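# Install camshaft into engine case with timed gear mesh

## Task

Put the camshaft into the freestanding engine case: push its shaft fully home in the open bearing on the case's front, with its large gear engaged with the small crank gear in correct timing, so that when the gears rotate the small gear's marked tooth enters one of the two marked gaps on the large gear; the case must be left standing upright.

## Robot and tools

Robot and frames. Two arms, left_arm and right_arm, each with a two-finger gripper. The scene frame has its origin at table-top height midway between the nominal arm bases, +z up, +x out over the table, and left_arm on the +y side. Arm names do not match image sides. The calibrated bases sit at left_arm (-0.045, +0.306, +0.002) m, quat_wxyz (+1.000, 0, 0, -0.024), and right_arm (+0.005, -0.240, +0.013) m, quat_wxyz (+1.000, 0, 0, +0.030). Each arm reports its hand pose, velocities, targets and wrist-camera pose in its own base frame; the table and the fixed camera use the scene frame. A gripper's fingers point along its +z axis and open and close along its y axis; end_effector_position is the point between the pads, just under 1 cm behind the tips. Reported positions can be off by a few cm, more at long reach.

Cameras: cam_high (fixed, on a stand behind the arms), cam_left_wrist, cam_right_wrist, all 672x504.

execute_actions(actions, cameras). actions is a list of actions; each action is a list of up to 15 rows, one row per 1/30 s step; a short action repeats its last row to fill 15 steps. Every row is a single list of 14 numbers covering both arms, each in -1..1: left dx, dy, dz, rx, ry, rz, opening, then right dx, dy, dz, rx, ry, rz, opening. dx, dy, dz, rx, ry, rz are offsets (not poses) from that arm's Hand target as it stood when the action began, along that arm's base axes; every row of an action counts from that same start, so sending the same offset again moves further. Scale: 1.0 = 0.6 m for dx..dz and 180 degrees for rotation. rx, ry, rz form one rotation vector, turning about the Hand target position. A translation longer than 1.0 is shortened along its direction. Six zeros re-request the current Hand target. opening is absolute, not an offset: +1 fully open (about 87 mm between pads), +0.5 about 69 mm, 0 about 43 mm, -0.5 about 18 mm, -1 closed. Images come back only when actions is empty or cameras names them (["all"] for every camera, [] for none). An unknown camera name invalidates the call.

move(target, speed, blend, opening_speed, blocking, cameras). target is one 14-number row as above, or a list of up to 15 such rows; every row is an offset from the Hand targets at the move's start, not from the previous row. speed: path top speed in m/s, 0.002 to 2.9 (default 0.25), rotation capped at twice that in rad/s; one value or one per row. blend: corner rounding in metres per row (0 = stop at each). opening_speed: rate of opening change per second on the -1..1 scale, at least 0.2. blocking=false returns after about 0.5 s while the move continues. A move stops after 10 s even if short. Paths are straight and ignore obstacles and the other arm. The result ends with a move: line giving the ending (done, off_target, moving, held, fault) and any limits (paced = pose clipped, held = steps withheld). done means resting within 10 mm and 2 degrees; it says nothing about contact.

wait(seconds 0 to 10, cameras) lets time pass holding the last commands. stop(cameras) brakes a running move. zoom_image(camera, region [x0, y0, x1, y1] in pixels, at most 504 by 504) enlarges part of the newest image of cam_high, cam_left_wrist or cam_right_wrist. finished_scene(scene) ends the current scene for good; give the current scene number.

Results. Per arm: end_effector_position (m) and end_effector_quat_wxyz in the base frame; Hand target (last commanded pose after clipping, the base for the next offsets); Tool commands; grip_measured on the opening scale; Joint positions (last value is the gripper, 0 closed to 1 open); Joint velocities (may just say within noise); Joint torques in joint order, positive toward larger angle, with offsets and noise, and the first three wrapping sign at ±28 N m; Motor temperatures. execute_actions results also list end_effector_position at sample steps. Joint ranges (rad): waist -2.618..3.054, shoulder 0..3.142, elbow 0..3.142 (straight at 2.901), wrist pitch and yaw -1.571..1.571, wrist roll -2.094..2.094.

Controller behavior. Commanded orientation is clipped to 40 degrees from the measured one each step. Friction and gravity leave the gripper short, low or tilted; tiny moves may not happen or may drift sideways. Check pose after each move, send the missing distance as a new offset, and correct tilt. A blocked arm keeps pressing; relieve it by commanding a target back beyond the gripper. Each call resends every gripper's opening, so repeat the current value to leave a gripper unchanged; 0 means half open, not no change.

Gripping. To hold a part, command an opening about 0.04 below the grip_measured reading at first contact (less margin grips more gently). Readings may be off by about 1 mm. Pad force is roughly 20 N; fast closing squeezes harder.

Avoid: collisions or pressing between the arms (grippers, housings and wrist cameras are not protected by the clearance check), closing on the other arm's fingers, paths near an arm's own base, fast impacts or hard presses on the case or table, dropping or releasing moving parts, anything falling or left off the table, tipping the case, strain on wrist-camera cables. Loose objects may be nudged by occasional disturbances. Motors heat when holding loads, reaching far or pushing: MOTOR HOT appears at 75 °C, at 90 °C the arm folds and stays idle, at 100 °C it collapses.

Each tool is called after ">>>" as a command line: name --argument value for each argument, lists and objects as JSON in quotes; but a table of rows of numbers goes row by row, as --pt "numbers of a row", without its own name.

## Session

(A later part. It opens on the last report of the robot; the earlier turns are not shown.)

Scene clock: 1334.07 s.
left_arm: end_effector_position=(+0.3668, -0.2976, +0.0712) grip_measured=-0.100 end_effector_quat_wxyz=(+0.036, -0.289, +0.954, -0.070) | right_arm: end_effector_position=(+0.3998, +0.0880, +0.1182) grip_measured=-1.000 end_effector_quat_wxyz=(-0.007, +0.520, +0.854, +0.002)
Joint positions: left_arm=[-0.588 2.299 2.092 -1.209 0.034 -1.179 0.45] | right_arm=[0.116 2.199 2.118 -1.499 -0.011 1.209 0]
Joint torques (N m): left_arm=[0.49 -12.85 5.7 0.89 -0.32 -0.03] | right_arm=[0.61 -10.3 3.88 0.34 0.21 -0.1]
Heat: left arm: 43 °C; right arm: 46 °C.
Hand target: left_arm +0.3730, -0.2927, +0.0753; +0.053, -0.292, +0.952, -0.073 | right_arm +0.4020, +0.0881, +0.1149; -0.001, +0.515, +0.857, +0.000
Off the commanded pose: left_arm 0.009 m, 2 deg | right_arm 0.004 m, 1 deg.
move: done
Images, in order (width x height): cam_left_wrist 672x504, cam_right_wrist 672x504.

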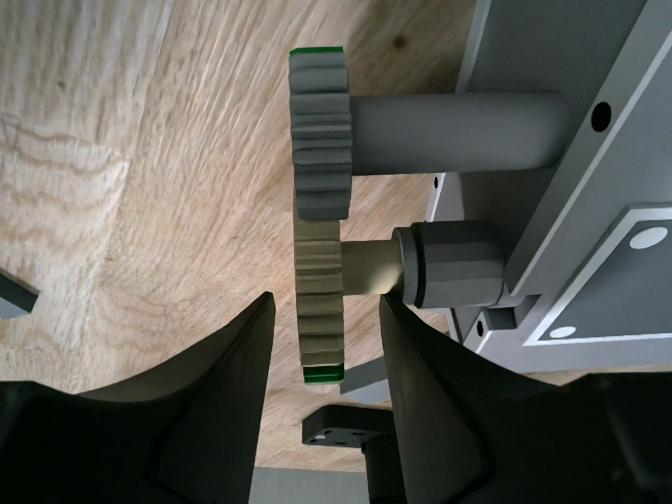

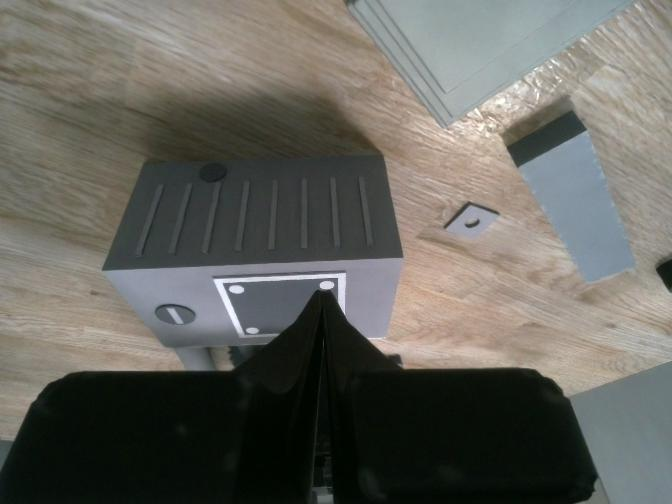

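>>> move --pt "0.011 0.0075 0.02 0 0 0 -0.1 0 0 -0.03 0 0 0 -1" --pt "0.011 0.0075 0.015 0 0 0 -0.1 0 0 -0.085 0 0 0 -1" --speed 0.06 --cameras '["cam_left_wrist","cam_right_wrist"]'

>>> move --target '[0,0,0,0,0,0,-0.8,0,0,0,0,0,0,-1]' --opening_speed 0.5 --cameras '["cam_left_wrist","cam_right_wrist"]'

Scene clock: 1349.30 s.
left_arm: end_effector_position=(+0.3795, -0.2927, +0.0818) grip_measured=-0.100 end_effector_quat_wxyz=(+0.049, -0.293, +0.951, -0.081) | right_arm: end_effector_position=(+0.4008, +0.0880, +0.0641) grip_measured=-1.000 end_effector_quat_wxyz=(-0.010, +0.519, +0.854, -0.001)
Joint positions: left_arm=[-0.566 2.299 2.132 -1.217 0.03 -1.167 0.45] | right_arm=[0.116 2.199 1.902 -1.29 -0.011 1.209 0]
Joint torques (N m): left_arm=[-0.06 -11.45 8.21 0.55 -0.22 0.01] | right_arm=[0.61 -11.32 3.69 0.35 0.2 -0.08]
Motor temperatures (°C): left_arm=[23 46 36 41 26 25 25] | right_arm=[25 47 38 29 27 26 27]
Heat: left arm: 46 °C; right arm: 47 °C.
Hand target: left_arm +0.3797, -0.2881, +0.0843; +0.053, -0.292, +0.952, -0.073 | right_arm +0.4021, +0.0880, +0.0639; +0.000, +0.515, +0.857, +0.000
Off the commanded pose: left_arm 0.005 m, 1 deg | right_arm 0.001 m, 1 deg.
move: done
Images, in order (width x height): cam_left_wrist 672x504, cam_right_wrist 672x504.

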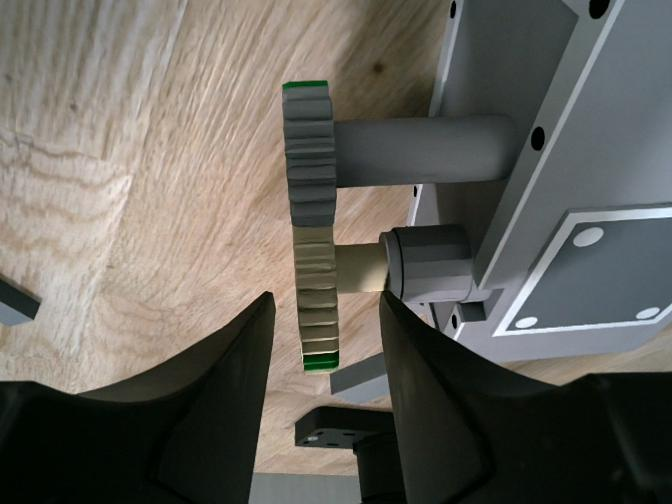

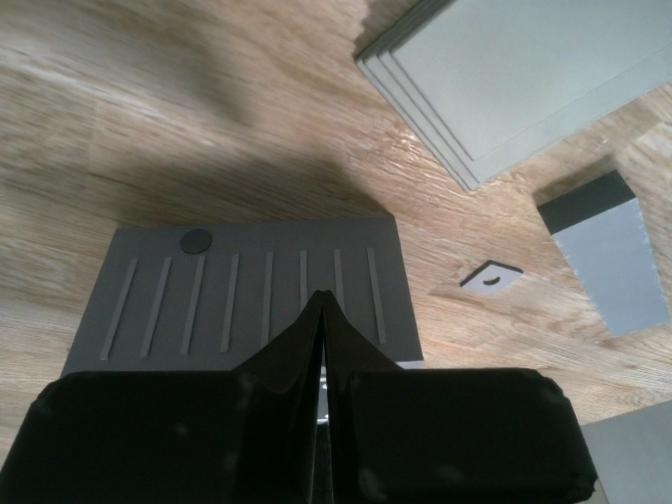

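Scene clock: 1350.90 s.
left_arm: end_effector_position=(+0.3780, -0.2904, +0.0813) grip_measured=-0.629 end_effector_quat_wxyz=(+0.048, -0.291, +0.952, -0.075) | right_arm: end_effector_position=(+0.4010, +0.0880, +0.0641) grip_measured=-1.000 end_effector_quat_wxyz=(-0.009, +0.519, +0.854, +0.000)
Joint positions: left_arm=[-0.566 2.299 2.132 -1.226 0.024 -1.161 0.185] | right_arm=[0.116 2.199 1.902 -1.289 -0.011 1.209 0]
Joint torques (N m): left_arm=[-0.08 -11.43 8.24 0.64 -0.15 -0.05] | right_arm=[0.59 -11.3 3.69 0.33 0.21 -0.1]
Heat: left arm: 46 °C; right arm: 47 °C.
Hand target: left_arm +0.3797, -0.2882, +0.0843; +0.053, -0.292, +0.952, -0.073 | right_arm +0.4020, +0.0880, +0.0639; -0.001, +0.515, +0.857, +0.000
Off the commanded pose: left_arm 0.004 m, 1 deg | right_arm 0.001 m, 1 deg.
move: done
Images, in order (width x height): cam_left_wrist 672x504, cam_right_wrist 672x504.

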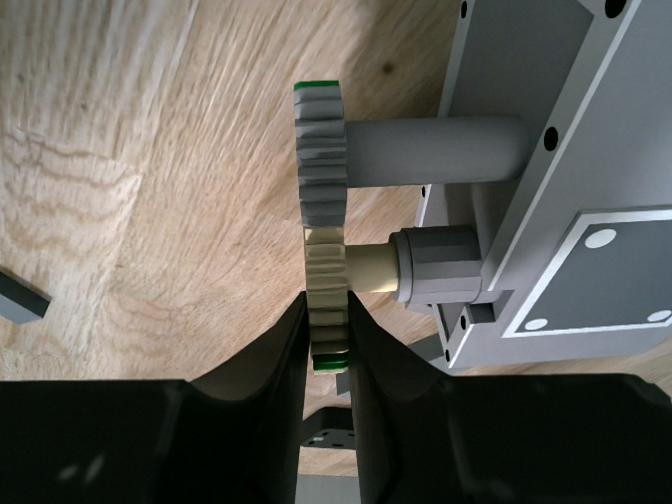

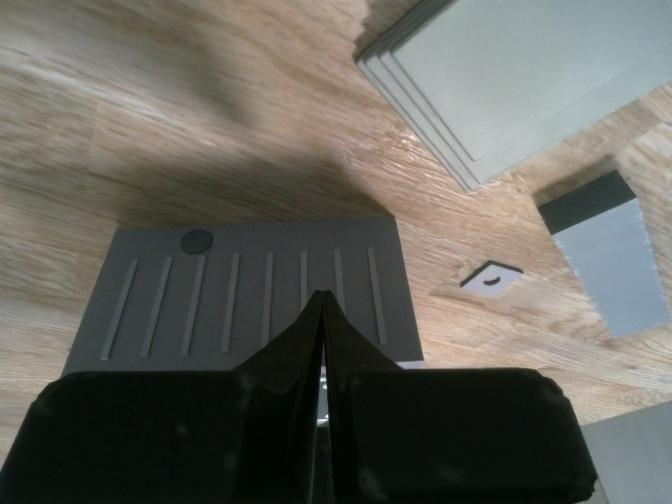

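>>> move --pt "0 0 0 0 0 0 -0.8 0 0 0.12 0 0 0 -1" --pt "0 0 0 0 0 0 -0.8 -0.0512 0.0967 0.12 0 0 0 -1" --pt "0 0 0 0 0 0 -0.8 -0.0512 0.0967 0.07 0 0 0 -1" --speed 0.15 --cameras '["cam_right_wrist"]'

>>> move --target '[0,0,0,0,0,0,-0.8,0,0,-0.065,0,0,0,-1]' --speed 0.05 --cameras '["cam_left_wrist","cam_right_wrist"]'

Scene clock: 1375.00 s.
left_arm: end_effector_position=(+0.3780, -0.2904, +0.0813) grip_measured=-0.629 end_effector_quat_wxyz=(+0.048, -0.291, +0.952, -0.075) | right_arm: end_effector_position=(+0.3686, +0.1473, +0.0962) grip_measured=-1.000 end_effector_quat_wxyz=(-0.017, +0.511, +0.859, -0.012)
Joint positions: left_arm=[-0.566 2.299 2.132 -1.226 0.024 -1.161 0.185] | right_arm=[0.274 2.14 1.934 -1.407 -0.008 1.347 0]
Joint torques (N m): left_arm=[-0.08 -11.43 8.23 0.64 -0.15 -0.05] | right_arm=[0.06 -13.3 3.66 0.27 0.18 0.02]
Heat: left arm: 48 °C; right arm: 48 °C.
Hand target: left_arm +0.3797, -0.2882, +0.0843; +0.053, -0.292, +0.952, -0.073 | right_arm +0.3713, +0.1460, +0.1060; -0.001, +0.515, +0.857, +0.000
Off the commanded pose: left_arm 0.004 m, 1 deg | right_arm 0.010 m, 2 deg.
move: done
Images, in order (width x height): cam_right_wrist 672x504.

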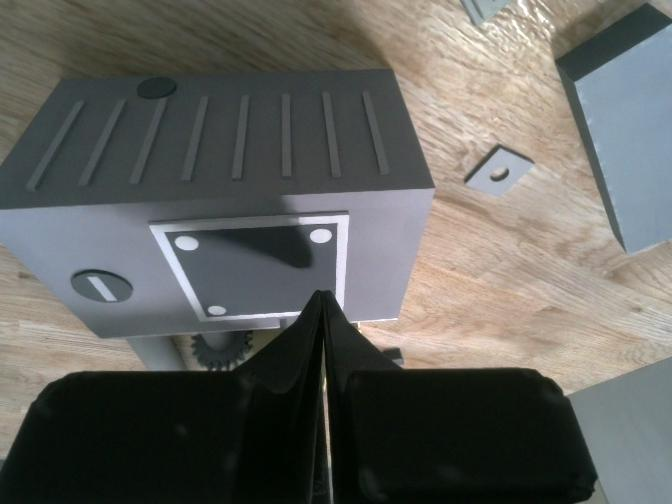

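Scene clock: 1376.13 s.
left_arm: end_effector_position=(+0.3780, -0.2904, +0.0813) grip_measured=-0.629 end_effector_quat_wxyz=(+0.048, -0.291, +0.952, -0.075) | right_arm: end_effector_position=(+0.3652, +0.1464, +0.0805) grip_measured=-1.000 end_effector_quat_wxyz=(-0.008, +0.511, +0.859, -0.002)
Joint positions: left_arm=[-0.566 2.299 2.132 -1.226 0.024 -1.161 0.185] | right_arm=[0.274 2.093 1.802 -1.293 -0.009 1.348 0]
Joint torques (N m): left_arm=[-0.08 -11.43 8.24 0.64 -0.15 -0.05] | right_arm=[0.06 -8.46 2.32 0.67 0.18 0.02]
Heat: left arm: 49 °C; right arm: 48 °C.
Hand target: left_arm +0.3797, -0.2882, +0.0843; +0.053, -0.292, +0.952, -0.073 | right_arm +0.3713, +0.1462, +0.0670; -0.001, +0.515, +0.857, +0.000
Off the commanded pose: left_arm 0.004 m, 1 deg | right_arm 0.015 m, 1 deg.
move: off_target (right_arm)
Images, in order (width x height): cam_left_wrist 672x504, cam_right_wrist 672x504.

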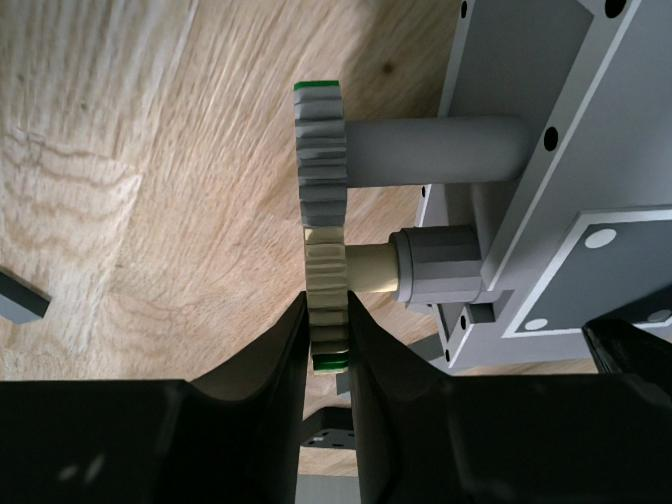

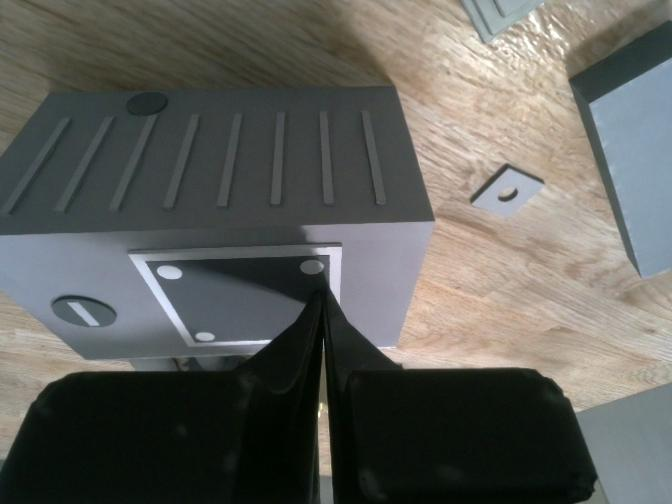

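>>> move --pt "0 0 0 0 0 0 -0.8 0 0 -0.05 0 0 0 -1" --pt "-0.001 0.010 0.004 0.004 -0.009 0 -0.8 0 0 -0.05 0 0 0 -1" --pt "-0.01 0.006 -0.003 -0.006 0.006 0 -0.8 0 0 -0.05 0 0 0 -1" --pt "-0.005 0.014 0.004 0.004 -0.009 0 -0.8 0 0 -0.05 0 0 0 -1" --pt "-0.014 0.010 -0.003 -0.006 0.006 0 -0.8 0 0 -0.05 0 0 0 -1" --pt "-0.0093 0.0138 0 0 0 0 -0.8 0 0 -0.05 0 0 0 -1" --speed 0.06 --cameras '["cam_left_wrist","cam_right_wrist"]'

Scene clock: 1389.80 s.
left_arm: end_effector_position=(+0.3774, -0.2900, +0.0808) grip_measured=-0.621 end_effector_quat_wxyz=(+0.050, -0.290, +0.952, -0.085) | right_arm: end_effector_position=(+0.3648, +0.1461, +0.0789) grip_measured=-1.000 end_effector_quat_wxyz=(+0.005, +0.514, +0.857, +0.022)
Joint positions: left_arm=[-0.562 2.272 2.08 -1.184 0.035 -1.158 0.189] | right_arm=[0.267 2.037 1.71 -1.205 -0.024 1.348 0]
Joint torques (N m): left_arm=[0.39 -12.85 5.68 0.55 -0.25 0] | right_arm=[0.69 -2.36 1.31 0.98 0.35 0.02]
Heat: left arm: 50 °C; right arm: 46 °C.
Hand target: left_arm +0.3740, -0.2799, +0.0841; +0.053, -0.292, +0.952, -0.073 | right_arm +0.3713, +0.1461, +0.0370; -0.001, +0.515, +0.857, +0.000
Off the commanded pose: left_arm 0.011 m, 1 deg | right_arm 0.042 m, 3 deg.
move: off_target (left_arm, right_arm)
Images, in order (width x height): cam_left_wrist 672x504, cam_right_wrist 672x504.

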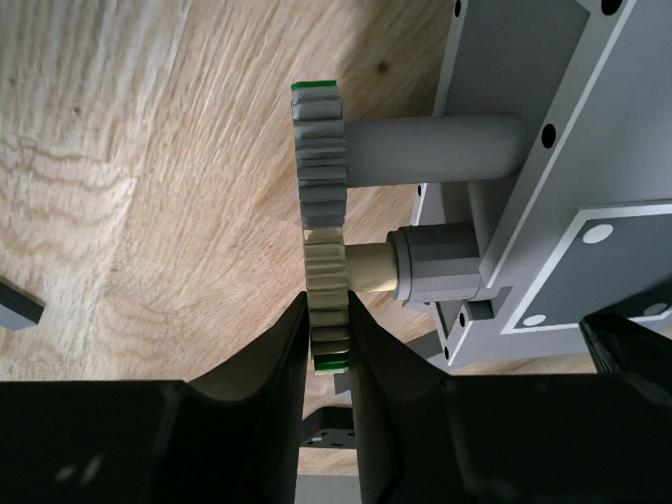

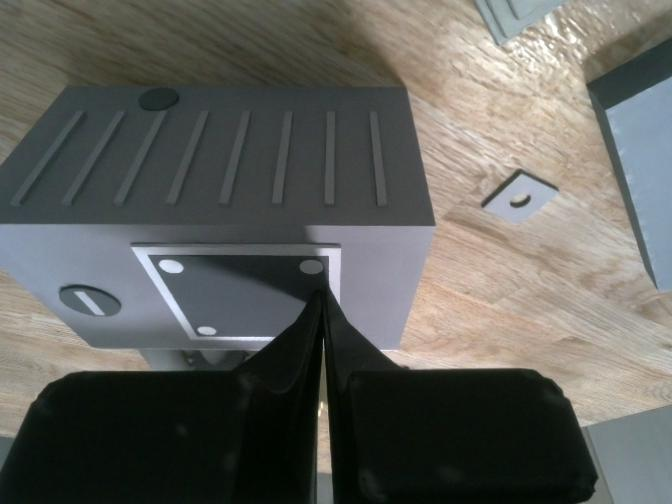

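>>> move --pt "-0.004 0.016 0.005 0.004 -0.009 0 -0.8 0 0 -0.02 0 0 0 -1" --pt "-0.014 0.012 -0.004 -0.006 0.006 0 -0.8 0 0 -0.02 0 0 0 -1" --pt "-0.009 0.020 0.005 0.004 -0.009 0 -0.8 0 0 -0.02 0 0 0 -1" --pt "-0.019 0.016 -0.004 -0.006 0.006 0 -0.8 0 0 -0.02 0 0 0 -1" --pt "-0.014 0.0207 0 0 0 0 -0.8 0 0 -0.02 0 0 0 -1" --speed 0.06 --cameras '["cam_left_wrist","cam_right_wrist"]'

Scene clock: 1406.90 s.
left_arm: end_effector_position=(+0.3766, -0.2890, +0.0816) grip_measured=-0.600 end_effector_quat_wxyz=(+0.059, -0.290, +0.949, -0.106) | right_arm: end_effector_position=(+0.3646, +0.1461, +0.0782) grip_measured=-1.000 end_effector_quat_wxyz=(+0.010, +0.515, +0.857, +0.033)
Joint positions: left_arm=[-0.556 2.215 1.98 -1.099 0.051 -1.154 0.2] | right_arm=[0.264 2.014 1.672 -1.168 -0.031 1.347 0]
Joint torques (N m): left_arm=[1.09 -13.08 5.39 0.16 -0.39 0.1] | right_arm=[0.98 0.09 1.09 1.08 0.43 0]
Motor temperatures (°C): left_arm=[23 55 37 36 26 25 26] | right_arm=[25 42 35 30 27 26 27]
Heat: left arm: 55 °C; right arm: 42 °C.
Hand target: left_arm +0.3656, -0.2674, +0.0841; +0.053, -0.292, +0.952, -0.072 | right_arm +0.3713, +0.1462, +0.0249; -0.001, +0.515, +0.857, +0.000
Off the commanded pose: left_arm 0.024 m, 4 deg | right_arm 0.054 m, 4 deg.
move: off_target (left_arm, right_arm)
Images, in order (width x height): cam_left_wrist 672x504, cam_right_wrist 672x504.

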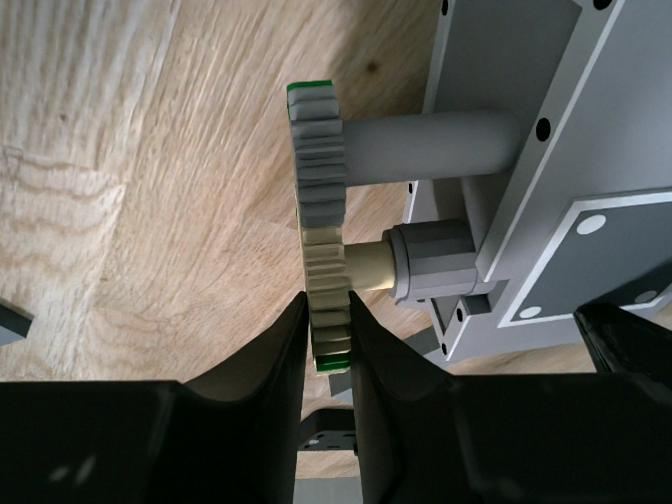

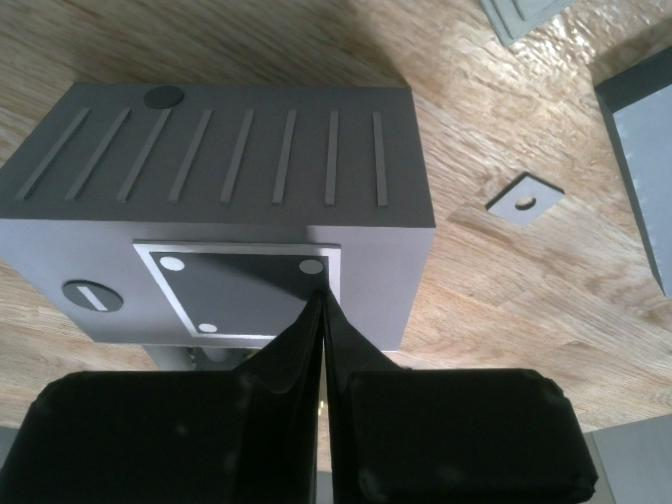

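>>> move --pt "0.003 0.0 -0.005 0.034 0.02 0 -0.85 0 0 0 0 0 0 -1" --pt "-0.006 -0.004 0.006 0.042 0.03 0 -0.85 0 0 0 0 0 0 -1" --pt "0.0 0.004 -0.005 0.042 0.022 0 -0.85 0 0 0 0 0 0 -1" --pt "-0.01 0.0 0.006 0.052 0.035 0 -0.85 0 0 0 0 0 0 -1" --pt "-0.0047 0.0069 -0.002 0.048 0.032 0 -0.85 0 0 0 0 0 0 -1" --speed 0.06 --cameras '["cam_left_wrist","cam_right_wrist"]'

Scene clock: 1423.90 s.
left_arm: end_effector_position=(+0.3713, -0.2805, +0.0799) grip_measured=-0.631 end_effector_quat_wxyz=(+0.032, -0.292, +0.956, -0.017) | right_arm: end_effector_position=(+0.3646, +0.1461, +0.0782) grip_measured=-1.000 end_effector_quat_wxyz=(+0.010, +0.515, +0.857, +0.033)
Joint positions: left_arm=[-0.575 2.398 2.312 -1.417 -0.027 -1.167 0.184] | right_arm=[0.264 2.014 1.672 -1.168 -0.031 1.347 0]
Joint torques (N m): left_arm=[0.57 -12.63 6.42 -0.14 -0.45 0.05] | right_arm=[0.96 0.09 1.07 1.08 0.43 0.01]
Motor temperatures (°C): left_arm=[23 55 37 35 26 25 26] | right_arm=[25 39 35 30 27 26 27]
Heat: left arm: 55 °C; right arm: 39 °C.
Hand target: left_arm +0.3629, -0.2634, +0.0830; +0.027, -0.290, +0.956, +0.014 | right_arm +0.3713, +0.1462, +0.0249; -0.001, +0.515, +0.857, +0.000
Off the commanded pose: left_arm 0.019 m, 4 deg | right_arm 0.054 m, 4 deg.
move: off_target (left_arm, right_arm)
Images, in order (width x height): cam_left_wrist 672x504, cam_right_wrist 672x504.

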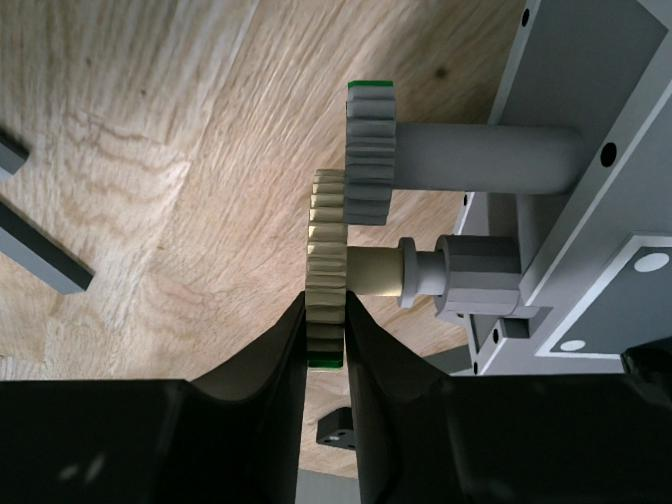

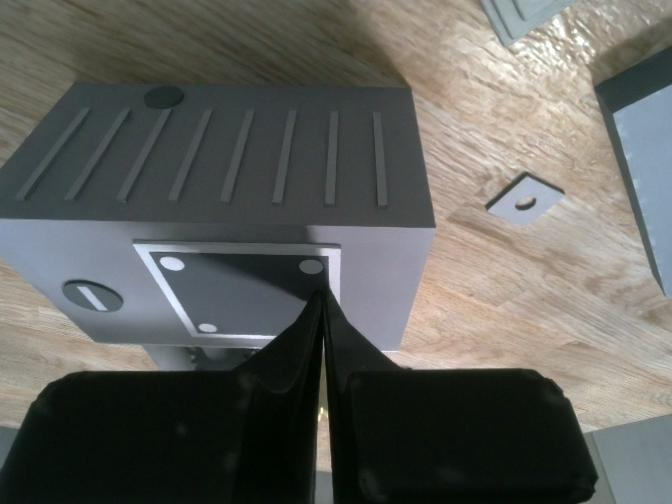

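>>> move --pt "-0.002 0.0029 0.004 0.012 0.01 0 -0.85 0 0 0.02 0 0 0 -1" --pt "-0.004 0.0058 -0.004 0.012 0.01 0 -0.85 0 0 0.02 0 0 0 -1" --speed 0.04 --cameras '["cam_left_wrist"]'

Scene clock: 1429.97 s.
left_arm: end_effector_position=(+0.3713, -0.2799, +0.0793) grip_measured=-0.626 end_effector_quat_wxyz=(+0.027, -0.292, +0.956, -0.009) | right_arm: end_effector_position=(+0.3651, +0.1463, +0.0790) grip_measured=-1.000 end_effector_quat_wxyz=(+0.006, +0.515, +0.857, +0.028)
Joint positions: left_arm=[-0.575 2.429 2.364 -1.458 -0.03 -1.167 0.187] | right_arm=[0.264 2.029 1.697 -1.191 -0.031 1.347 0]
Joint torques (N m): left_arm=[0.38 -11.43 8.4 -0.5 -0.58 0.03] | right_arm=[0.98 -1.61 2.25 0.88 0.42 0.01]
Motor temperatures (°C): left_arm=[23 57 37 35 26 25 26] | right_arm=[25 39 34 30 27 26 27]
Heat: left arm: 57 °C; right arm: 39 °C.
Hand target: left_arm +0.3605, -0.2598, +0.0805; +0.018, -0.289, +0.956, +0.037 | right_arm +0.3713, +0.1461, +0.0369; -0.001, +0.515, +0.857, +0.000
Off the commanded pose: left_arm 0.023 m, 5 deg | right_arm 0.043 m, 3 deg.
move: off_target (left_arm, right_arm)
Images, in order (width x height): cam_left_wrist 672x504.

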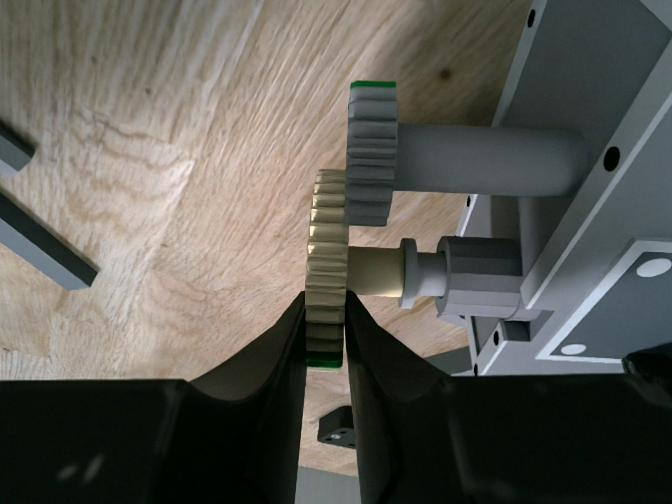

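>>> move --pt "0.006 -0.004 0.006 -0.03 -0.025 0 -0.85 0 0 -0.02 0 0 0 -1" --pt "-0.003 0.004 -0.004 0.0 0.0 0 -0.85 0 0 -0.02 0 0 0 -1" --pt "0.002 0.004 0.006 -0.02 -0.015 0 -0.85 0 0 -0.02 0 0 0 -1" --pt "-0.004 0.006 -0.002 0.0 0.0 0 -0.85 0 0 -0.02 0 0 0 -1" --speed 0.06 --cameras '["cam_left_wrist"]'

Scene clock: 1439.43 s.
left_arm: end_effector_position=(+0.3661, -0.2710, +0.0788) grip_measured=-0.625 end_effector_quat_wxyz=(+0.023, -0.291, +0.956, -0.006) | right_arm: end_effector_position=(+0.3646, +0.1463, +0.0785) grip_measured=-1.000 end_effector_quat_wxyz=(+0.010, +0.515, +0.857, +0.034)
Joint positions: left_arm=[-0.564 2.382 2.279 -1.429 -0.026 -1.155 0.188] | right_arm=[0.264 2.013 1.672 -1.167 -0.032 1.347 0]
Joint torques (N m): left_arm=[-0.34 -10.29 10.09 -0.47 -0.63 -0.05] | right_arm=[0.96 0.13 1.13 1.07 0.44 0.01]
Motor temperatures (°C): left_arm=[23 56 37 34 26 25 26] | right_arm=[25 38 34 30 27 26 27]
Heat: left arm: 56 °C; right arm: 38 °C.
Hand target: left_arm +0.3581, -0.2562, +0.0794; +0.017, -0.289, +0.956, +0.037 | right_arm +0.3713, +0.1461, +0.0250; -0.001, +0.515, +0.857, +0.000
Off the commanded pose: left_arm 0.017 m, 5 deg | right_arm 0.054 m, 4 deg.
move: off_target (left_arm, right_arm)
Images, in order (width x height): cam_left_wrist 672x504.

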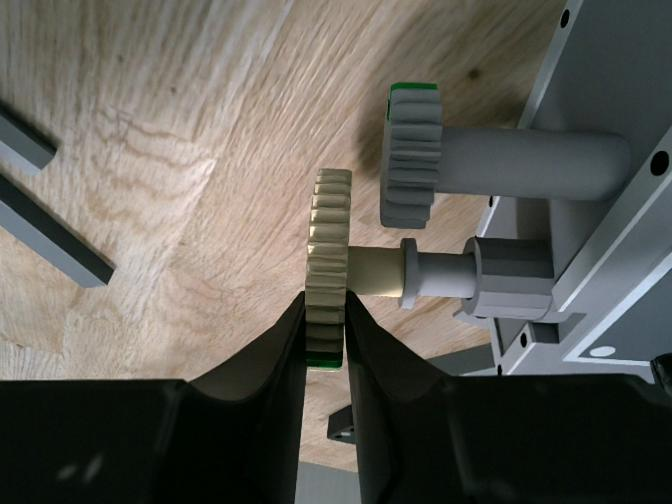

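>>> zoom_image --camera "cam_left_wrist" --region '[270, 70, 470, 390]'

>>> move --pt "0.010 -0.020 0 -0.01 -0.007 0 -0.85 0 0 0 0 0 0 -1" --pt "0.003 -0.025 0.003 0.018 -0.048 0 -0.85 0 0 0 0 0 0 -1" --speed 0.06 --cameras '["cam_left_wrist"]'

>>> zoom_image --camera "cam_left_wrist" --region '[270, 70, 470, 390]'

Scaled by 1.575 from the camera's 672x504 image, which has a finer 960x720 frame.

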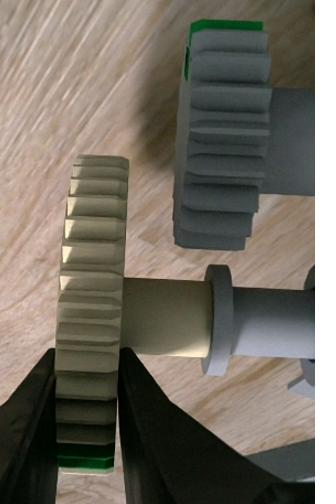

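Scene clock: 1461.80 s.
left_arm: end_effector_position=(+0.3628, -0.2765, +0.0781) grip_measured=-0.611 end_effector_quat_wxyz=(+0.069, -0.291, +0.954, +0.021) | right_arm: end_effector_position=(+0.3646, +0.1463, +0.0785) grip_measured=-1.000 end_effector_quat_wxyz=(+0.010, +0.515, +0.857, +0.034)
Joint positions: left_arm=[-0.618 2.362 2.252 -1.41 -0.135 -1.208 0.194] | right_arm=[0.264 2.013 1.672 -1.167 -0.032 1.347 0]
Joint torques (N m): left_arm=[-0.35 -11.36 7.04 0.45 -0.17 -0.08] | right_arm=[0.98 0.14 1.11 1.07 0.45 0]
Heat: left arm: 54 °C; right arm: 36 °C.
Hand target: left_arm +0.3628, -0.2763, +0.0780; +0.070, -0.291, +0.954, +0.022 (not the last commanded pose) | right_arm +0.3713, +0.1461, +0.0250; -0.001, +0.515, +0.857, +0.000
Off the commanded pose: left_arm 0.007 m, 4 deg | right_arm 0.054 m, 4 deg.
move: held (left_arm; a check stopped the path), off_target (right_arm); path passed 1 of 2 targets; limits=held
pose unreachable (left arm): on one or more control steps of this call, first in action 0 (counted from 0), this arm could not follow its commanded pose, so it was not sent that pose on those steps. It may still have moved: this result reports where it is.
cause: moving toward the commanded pose would bring a part of the arm too close to another arm (this arm's wrist (the part past joint 4) and the right arm's wrist (the part past joint 4), along the way the arms are being sent, or toward where that arm still pushes).
Images, in order (width x height): cam_left_wrist 672x504.

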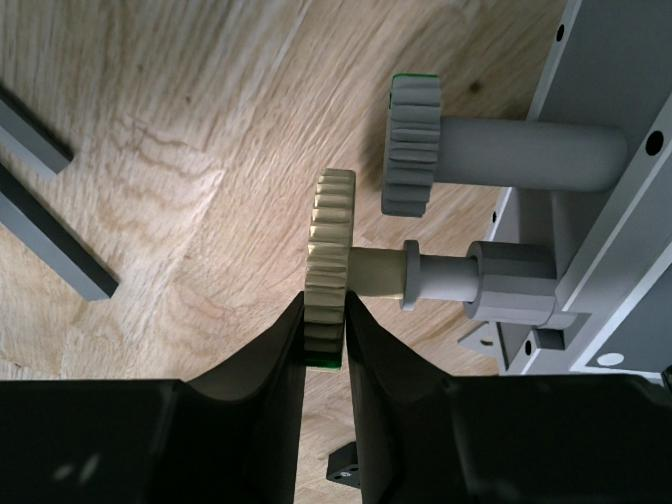

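Scaled by 1.575 from the camera's 672x504 image, which has a finer 960x720 frame.

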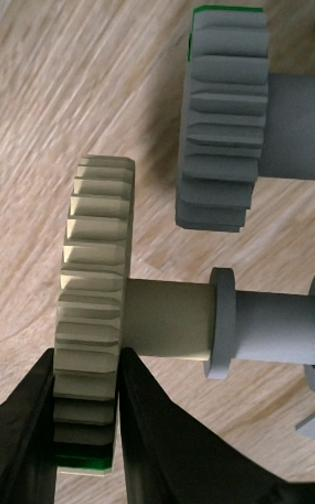

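>>> move --pt "0 0 0 0 0 0 -0.85 0 0 0.09 0 0 0 -1" --pt "0 0 0 0 0 0 -0.85 0 0 0.24 0 0 0 -1" --pt "0 0 0 0 0 0 -0.85 0.0545 -0.1335 0.24 0 0 0 -1" --pt "0 0 0 0 0 0 -0.85 0.0545 -0.1335 0.06 0 0 0 -1" --speed '[0.1,0.2,0.2,0.2]' --blend '[0.02,0.03,0.03,0]' --cameras '["cam_left_wrist","cam_right_wrist","cam_high"]'

Scene clock: 1478.80 s.
left_arm: end_effector_position=(+0.3628, -0.2765, +0.0781) grip_measured=-0.611 end_effector_quat_wxyz=(+0.069, -0.291, +0.954, +0.021) | right_arm: end_effector_position=(+0.3827, +0.1484, +0.1262) grip_measured=-1.000 end_effector_quat_wxyz=(+0.016, +0.515, +0.856, +0.029)
Joint positions: left_arm=[-0.618 2.362 2.252 -1.41 -0.135 -1.208 0.194] | right_arm=[0.264 2.091 1.98 -1.395 -0.017 1.348 0]
Joint torques (N m): left_arm=[-0.35 -11.36 7.04 0.45 -0.17 -0.08] | right_arm=[0.23 -9.47 3.92 0.29 0.09 -0.04]
Motor temperatures (°C): left_arm=[23 57 37 33 26 25 27] | right_arm=[25 35 34 30 27 26 27]
Heat: left arm: 57 °C; right arm: 35 °C.
Hand target: left_arm +0.3628, -0.2763, +0.0780; +0.070, -0.291, +0.954, +0.022 | right_arm +0.3802, +0.1477, +0.1222; +0.011, +0.516, +0.856, +0.023 (not the last commanded pose)
Off the commanded pose: left_arm 0.000 m, 0 deg | right_arm 0.107 m, 4 deg.
move: held (right_arm; a check stopped the path); path passed 1 of 4 targets; limits=held
pose unreachable (right arm): on one or more control steps of this call, first in action 0 (counted from 0), this arm could not follow its commanded pose, so it was not sent that pose on those steps. It may still have moved: this result reports where it is.
cause: moving toward the commanded pose would bring a part of the arm too close to another arm (this arm's gripper housing and the left arm's wrist (the part past joint 4), along the way the arms are being sent, or toward where that arm still pushes).

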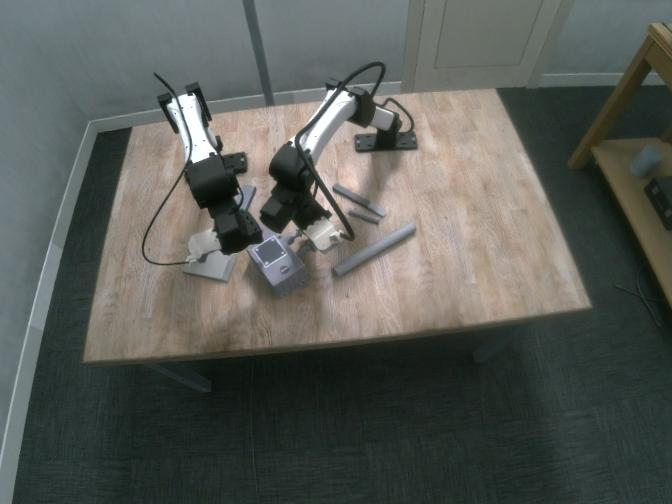

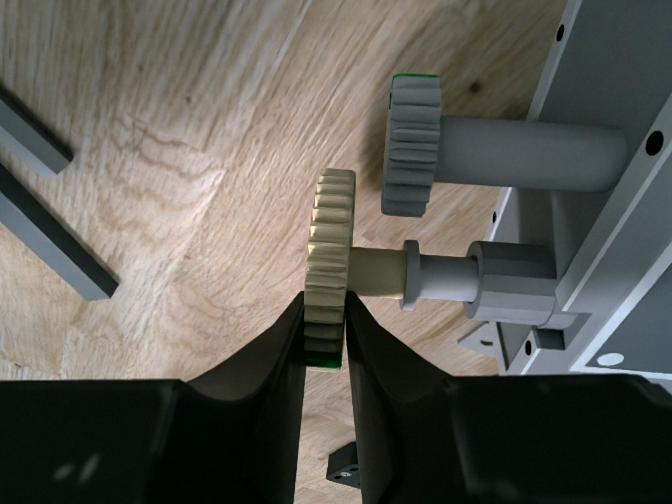

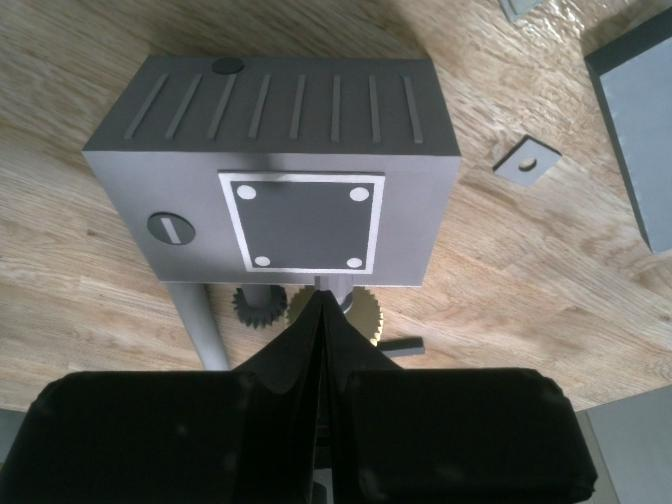

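>>> move --pt "0 0 0 0 0 0 -0.85 0.0397 -0.136 0.02 0 0 0 -1" --pt "0 0 0 0 0 0 -0.85 0.0397 -0.136 -0.115 0 0 0 -1" --speed 0.15 --blend '[0.0,0]' --cameras '["cam_left_wrist","cam_right_wrist"]'

Scene clock: 1486.70 s.
left_arm: end_effector_position=(+0.3628, -0.2765, +0.0781) grip_measured=-0.611 end_effector_quat_wxyz=(+0.069, -0.291, +0.954, +0.021) | right_arm: end_effector_position=(+0.4033, +0.0651, +0.0555) grip_measured=-1.000 end_effector_quat_wxyz=(+0.010, +0.518, +0.855, +0.019)
Joint positions: left_arm=[-0.618 2.362 2.252 -1.41 -0.135 -1.208 0.194] | right_arm=[0.058 2.147 1.787 -1.173 -0.02 1.148 0]
Joint torques (N m): left_arm=[-0.34 -11.37 7.05 0.45 -0.17 -0.08] | right_arm=[0.2 -10.32 3.71 0.43 0.02 -0.09]
Motor temperatures (°C): left_arm=[23 58 37 32 26 25 27] | right_arm=[25 36 34 30 27 26 27]
Heat: left arm: 58 °C; right arm: 36 °C.
Hand target: left_arm +0.3628, -0.2763, +0.0780; +0.070, -0.291, +0.954, +0.022 | right_arm +0.4041, +0.0660, +0.0531; +0.011, +0.516, +0.856, +0.023
Off the commanded pose: left_arm 0.000 m, 0 deg | right_arm 0.003 m, 1 deg.
move: done
Images, in order (width x height): cam_left_wrist 672x504, cam_right_wrist 672x504.

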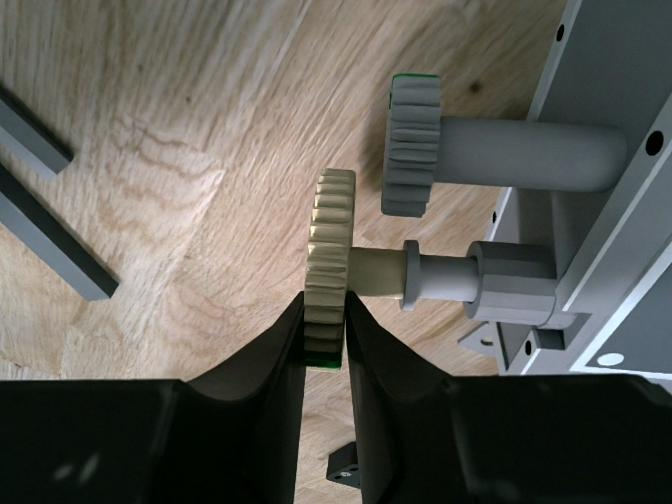

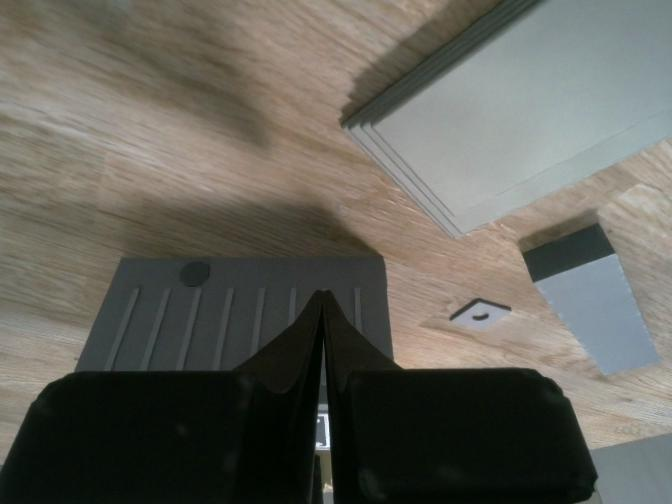

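>>> move --pt "0 0 0 0 0 0 -0.85 -0.0173 0.0697 0.005 0 0 0 -1" --pt "0 0 0 0 0 0 -0.85 -0.0293 0.0938 0.013 0 0 0 -1" --speed '[0.1,0.04]' --cameras '["cam_left_wrist","cam_right_wrist"]'

Scene clock: 1493.13 s.
left_arm: end_effector_position=(+0.3628, -0.2765, +0.0781) grip_measured=-0.611 end_effector_quat_wxyz=(+0.069, -0.291, +0.954, +0.021) | right_arm: end_effector_position=(+0.3916, +0.1063, +0.0485) grip_measured=-1.000 end_effector_quat_wxyz=(+0.014, +0.521, +0.853, +0.002)
Joint positions: left_arm=[-0.618 2.362 2.252 -1.41 -0.135 -1.208 0.194] | right_arm=[0.174 2.135 1.745 -1.157 0.016 1.27 0]
Joint torques (N m): left_arm=[-0.32 -11.37 7.05 0.45 -0.17 -0.08] | right_arm=[2.44 -13.44 3.6 0.24 -0.31 0.05]
Motor temperatures (°C): left_arm=[23 58 37 32 26 25 27] | right_arm=[25 37 34 30 27 26 27]
Heat: left arm: 58 °C; right arm: 37 °C.
Hand target: left_arm +0.3628, -0.2763, +0.0780; +0.070, -0.291, +0.954, +0.022 | right_arm +0.3865, +0.1222, +0.0608; +0.011, +0.516, +0.856, +0.023
Off the commanded pose: left_arm 0.000 m, 0 deg | right_arm 0.021 m, 3 deg.
move: off_target (right_arm)
Images, in order (width x height): cam_left_wrist 672x504, cam_right_wrist 672x504.

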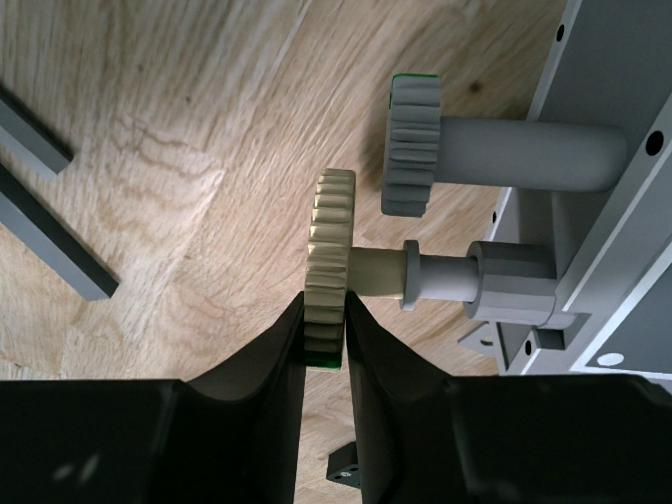

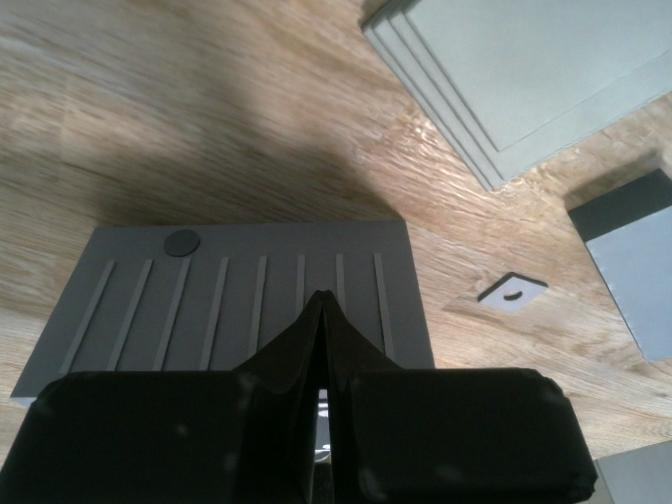

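>>> move --pt "-0.004 -0.003 0.001 0.0124 -0.0184 0 -0.85 0 0 0 0 0 0 -1" --speed 0.05 --cameras '["cam_left_wrist"]'

>>> zoom_image --camera "cam_left_wrist" --region '[270, 70, 470, 390]'

Scene clock: 1509.77 s.
left_arm: end_effector_position=(+0.3622, -0.2774, +0.0782) grip_measured=-0.611 end_effector_quat_wxyz=(+0.088, -0.293, +0.952, +0.027) | right_arm: end_effector_position=(+0.3916, +0.1065, +0.0486) grip_measured=-1.000 end_effector_quat_wxyz=(+0.014, +0.521, +0.853, +0.002)
Joint positions: left_arm=[-0.635 2.341 2.216 -1.384 -0.173 -1.226 0.194] | right_arm=[0.174 2.135 1.745 -1.157 0.016 1.27 0]
Joint torques (N m): left_arm=[-1.83 -12.42 4.93 0.63 -0.55 -0.15] | right_arm=[2.44 -13.44 3.62 0.24 -0.31 0.07]
Motor temperatures (°C): left_arm=[23 59 36 31 26 25 27] | right_arm=[25 40 34 30 27 26 27]
Heat: left arm: 59 °C; right arm: 40 °C.
Hand target: left_arm +0.3604, -0.2780, +0.0786; +0.103, -0.290, +0.951, +0.032 | right_arm +0.3865, +0.1224, +0.0610; +0.011, +0.516, +0.856, +0.023
Off the commanded pose: left_arm 0.002 m, 2 deg | right_arm 0.021 m, 3 deg.
move: off_target (right_arm)
Images, in order (width x height): cam_left_wrist 672x504.

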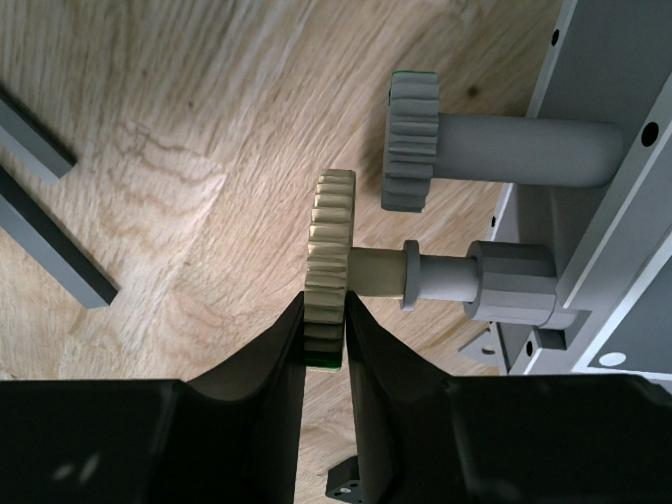

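Scaled by 1.575 from the camera's 672x504 image, which has a finer 960x720 frame.

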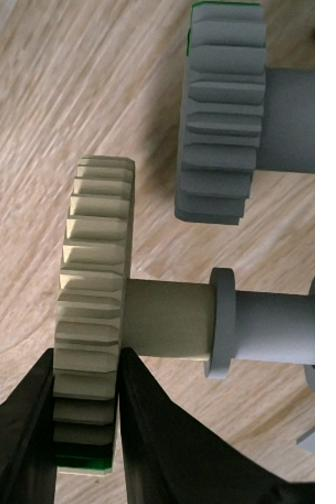

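>>> move --pt "0.004 -0.006 0.003 -0.02 -0.014 0 -0.85 0 0 0 0 0 0 -1" --pt "0.007 -0.009 -0.002 -0.035 -0.024 0 -0.85 0 0 0 0 0 0 -1" --pt "0.009 -0.012 0.003 -0.048 -0.032 0 -0.85 0 0 0 0 0 0 -1" --pt "0.013 -0.0165 -0.002 -0.06 -0.04 0 -0.85 0 0 0 0 0 0 -1" --speed 0.05 --cameras '["cam_left_wrist"]'

>>> zoom_image --camera "cam_left_wrist" --region '[270, 70, 470, 390]'

Scene clock: 1527.40 s.
left_arm: end_effector_position=(+0.3627, -0.2792, +0.0796) grip_measured=-0.640 end_effector_quat_wxyz=(+0.133, -0.292, +0.946, -0.049) | right_arm: end_effector_position=(+0.3914, +0.1085, +0.0500) grip_measured=-1.000 end_effector_quat_wxyz=(+0.016, +0.520, +0.854, +0.003)
Joint positions: left_arm=[-0.631 2.128 1.855 -1.058 -0.154 -1.212 0.18] | right_arm=[0.179 2.131 1.745 -1.157 0.016 1.273 0]
Joint torques (N m): left_arm=[0.03 -10.62 4.96 1.53 0.18 -0.2] | right_arm=[1.98 -13.09 3.67 0.24 -0.31 0.04]
Motor temperatures (°C): left_arm=[23 62 36 31 26 25 27] | right_arm=[25 42 34 29 27 26 27]
Heat: left arm: 62 °C; right arm: 42 °C.
Hand target: left_arm +0.3683, -0.2879, +0.0774; +0.134, -0.300, +0.941, -0.075 | right_arm +0.3865, +0.1223, +0.0609; +0.011, +0.516, +0.856, +0.023
Off the commanded pose: left_arm 0.011 m, 3 deg | right_arm 0.018 m, 2 deg.
move: off_target (left_arm, right_arm)
Images, in order (width x height): cam_left_wrist 672x504.

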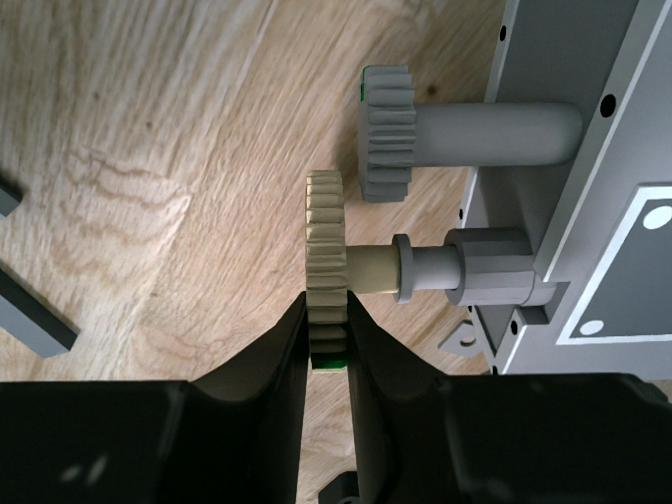

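Scaled by 1.575 from the camera's 672x504 image, which has a finer 960x720 frame.

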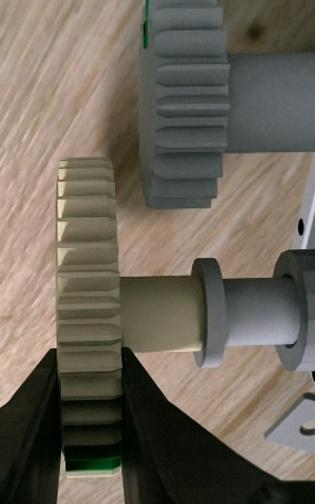

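>>> move --pt "0.002 -0.006 0.005 -0.004 0.007 0 -0.85 0 0 0 0 0 0 -1" --pt "0.006 -0.007 -0.004 -0.006 0.009 0 -0.85 0 0 0 0 0 0 -1" --pt "0.006 -0.013 0.005 -0.004 0.007 0 -0.85 0 0 0 0 0 0 -1" --pt "0.011 -0.013 -0.004 -0.006 0.009 0 -0.85 0 0 0 0 0 0 -1" --speed 0.06 --cameras '["cam_left_wrist"]'

>>> zoom_image --camera "cam_left_wrist" --region '[270, 70, 470, 390]'

Scene clock: 1547.13 s.
left_arm: end_effector_position=(+0.3639, -0.2803, +0.0815) grip_measured=-0.635 end_effector_quat_wxyz=(+0.125, -0.291, +0.947, -0.053) | right_arm: end_effector_position=(+0.3922, +0.1076, +0.0497) grip_measured=-1.000 end_effector_quat_wxyz=(+0.018, +0.520, +0.854, +0.002)
Joint positions: left_arm=[-0.623 2.139 1.878 -1.073 -0.134 -1.203 0.183] | right_arm=[0.179 2.131 1.745 -1.155 0.022 1.273 0]
Joint torques (N m): left_arm=[0.06 -7.45 9.54 1.37 0.34 -0.29] | right_arm=[1.98 -13.08 3.7 0.22 -0.38 0.04]
Motor temperatures (°C): left_arm=[23 61 36 33 26 25 27] | right_arm=[25 47 34 29 27 26 27]
Heat: left arm: 61 °C; right arm: 47 °C.
Hand target: left_arm +0.3749, -0.2957, +0.0750; +0.118, -0.302, +0.942, -0.080 | right_arm +0.3865, +0.1224, +0.0609; +0.011, +0.516, +0.856, +0.023
Off the commanded pose: left_arm 0.020 m, 3 deg | right_arm 0.019 m, 3 deg.
move: off_target (left_arm, right_arm)
Images, in order (width x height): cam_left_wrist 672x504.

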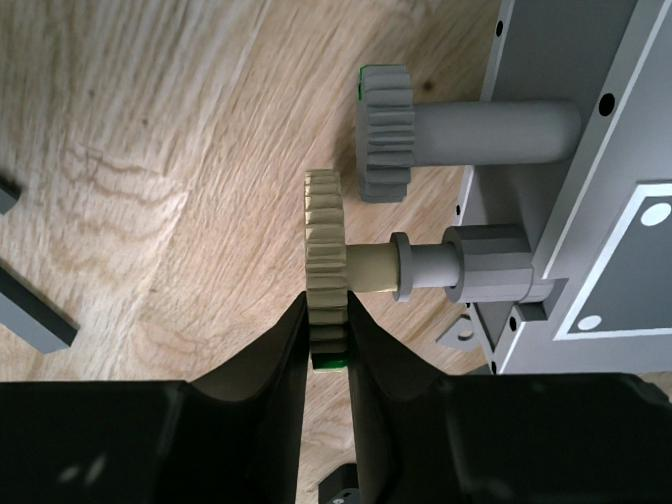

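Scaled by 1.575 from the camera's 672x504 image, which has a finer 960x720 frame.

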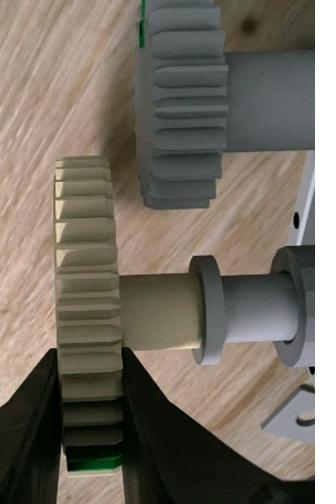

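>>> move --pt "-0.001 0.002 0.005 -0.015 -0.008 0 -0.85 0 0 0 0 0 0 -1" --pt "0.005 -0.003 -0.004 -0.032 -0.02 0 -0.85 0 0 0 0 0 0 -1" --pt "0.001 -0.006 0.005 -0.032 -0.02 0 -0.85 0 0 0 0 0 0 -1" --pt "0.007 -0.006 -0.004 -0.042 -0.03 0 -0.85 0 0 0 0 0 0 -1" --pt "0.003 -0.007 0.005 -0.042 -0.026 0 -0.85 0 0 0 0 0 0 -1" --speed 0.06 --cameras '["cam_left_wrist"]'

Scene clock: 1561.57 s.
left_arm: end_effector_position=(+0.3607, -0.2750, +0.0765) grip_measured=-0.634 end_effector_quat_wxyz=(+0.130, -0.292, +0.943, -0.096) | right_arm: end_effector_position=(+0.3914, +0.1116, +0.0503) grip_measured=-1.000 end_effector_quat_wxyz=(+0.013, +0.520, +0.854, +0.008)
Joint positions: left_arm=[-0.599 2.039 1.688 -0.905 -0.083 -1.185 0.183] | right_arm=[0.182 2.131 1.745 -1.155 0.006 1.275 0]
Joint torques (N m): left_arm=[-0.49 -8.79 7.02 2.2 0.56 -0.46] | right_arm=[1.7 -13.11 3.66 0.23 -0.2 0.03]
Motor temperatures (°C): left_arm=[23 57 38 33 26 25 27] | right_arm=[25 49 34 29 27 26 27]
Heat: left arm: 57 °C; right arm: 49 °C.
Hand target: left_arm +0.3767, -0.2999, +0.0780; +0.136, -0.306, +0.930, -0.154 | right_arm +0.3865, +0.1223, +0.0609; +0.011, +0.516, +0.856, +0.023
Off the commanded pose: left_arm 0.030 m, 7 deg | right_arm 0.016 m, 2 deg.
move: off_target (left_arm, right_arm)
Images, in order (width x height): cam_left_wrist 672x504.

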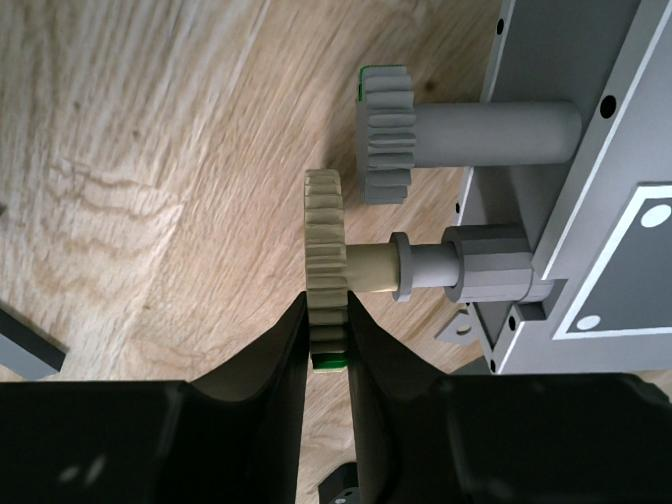

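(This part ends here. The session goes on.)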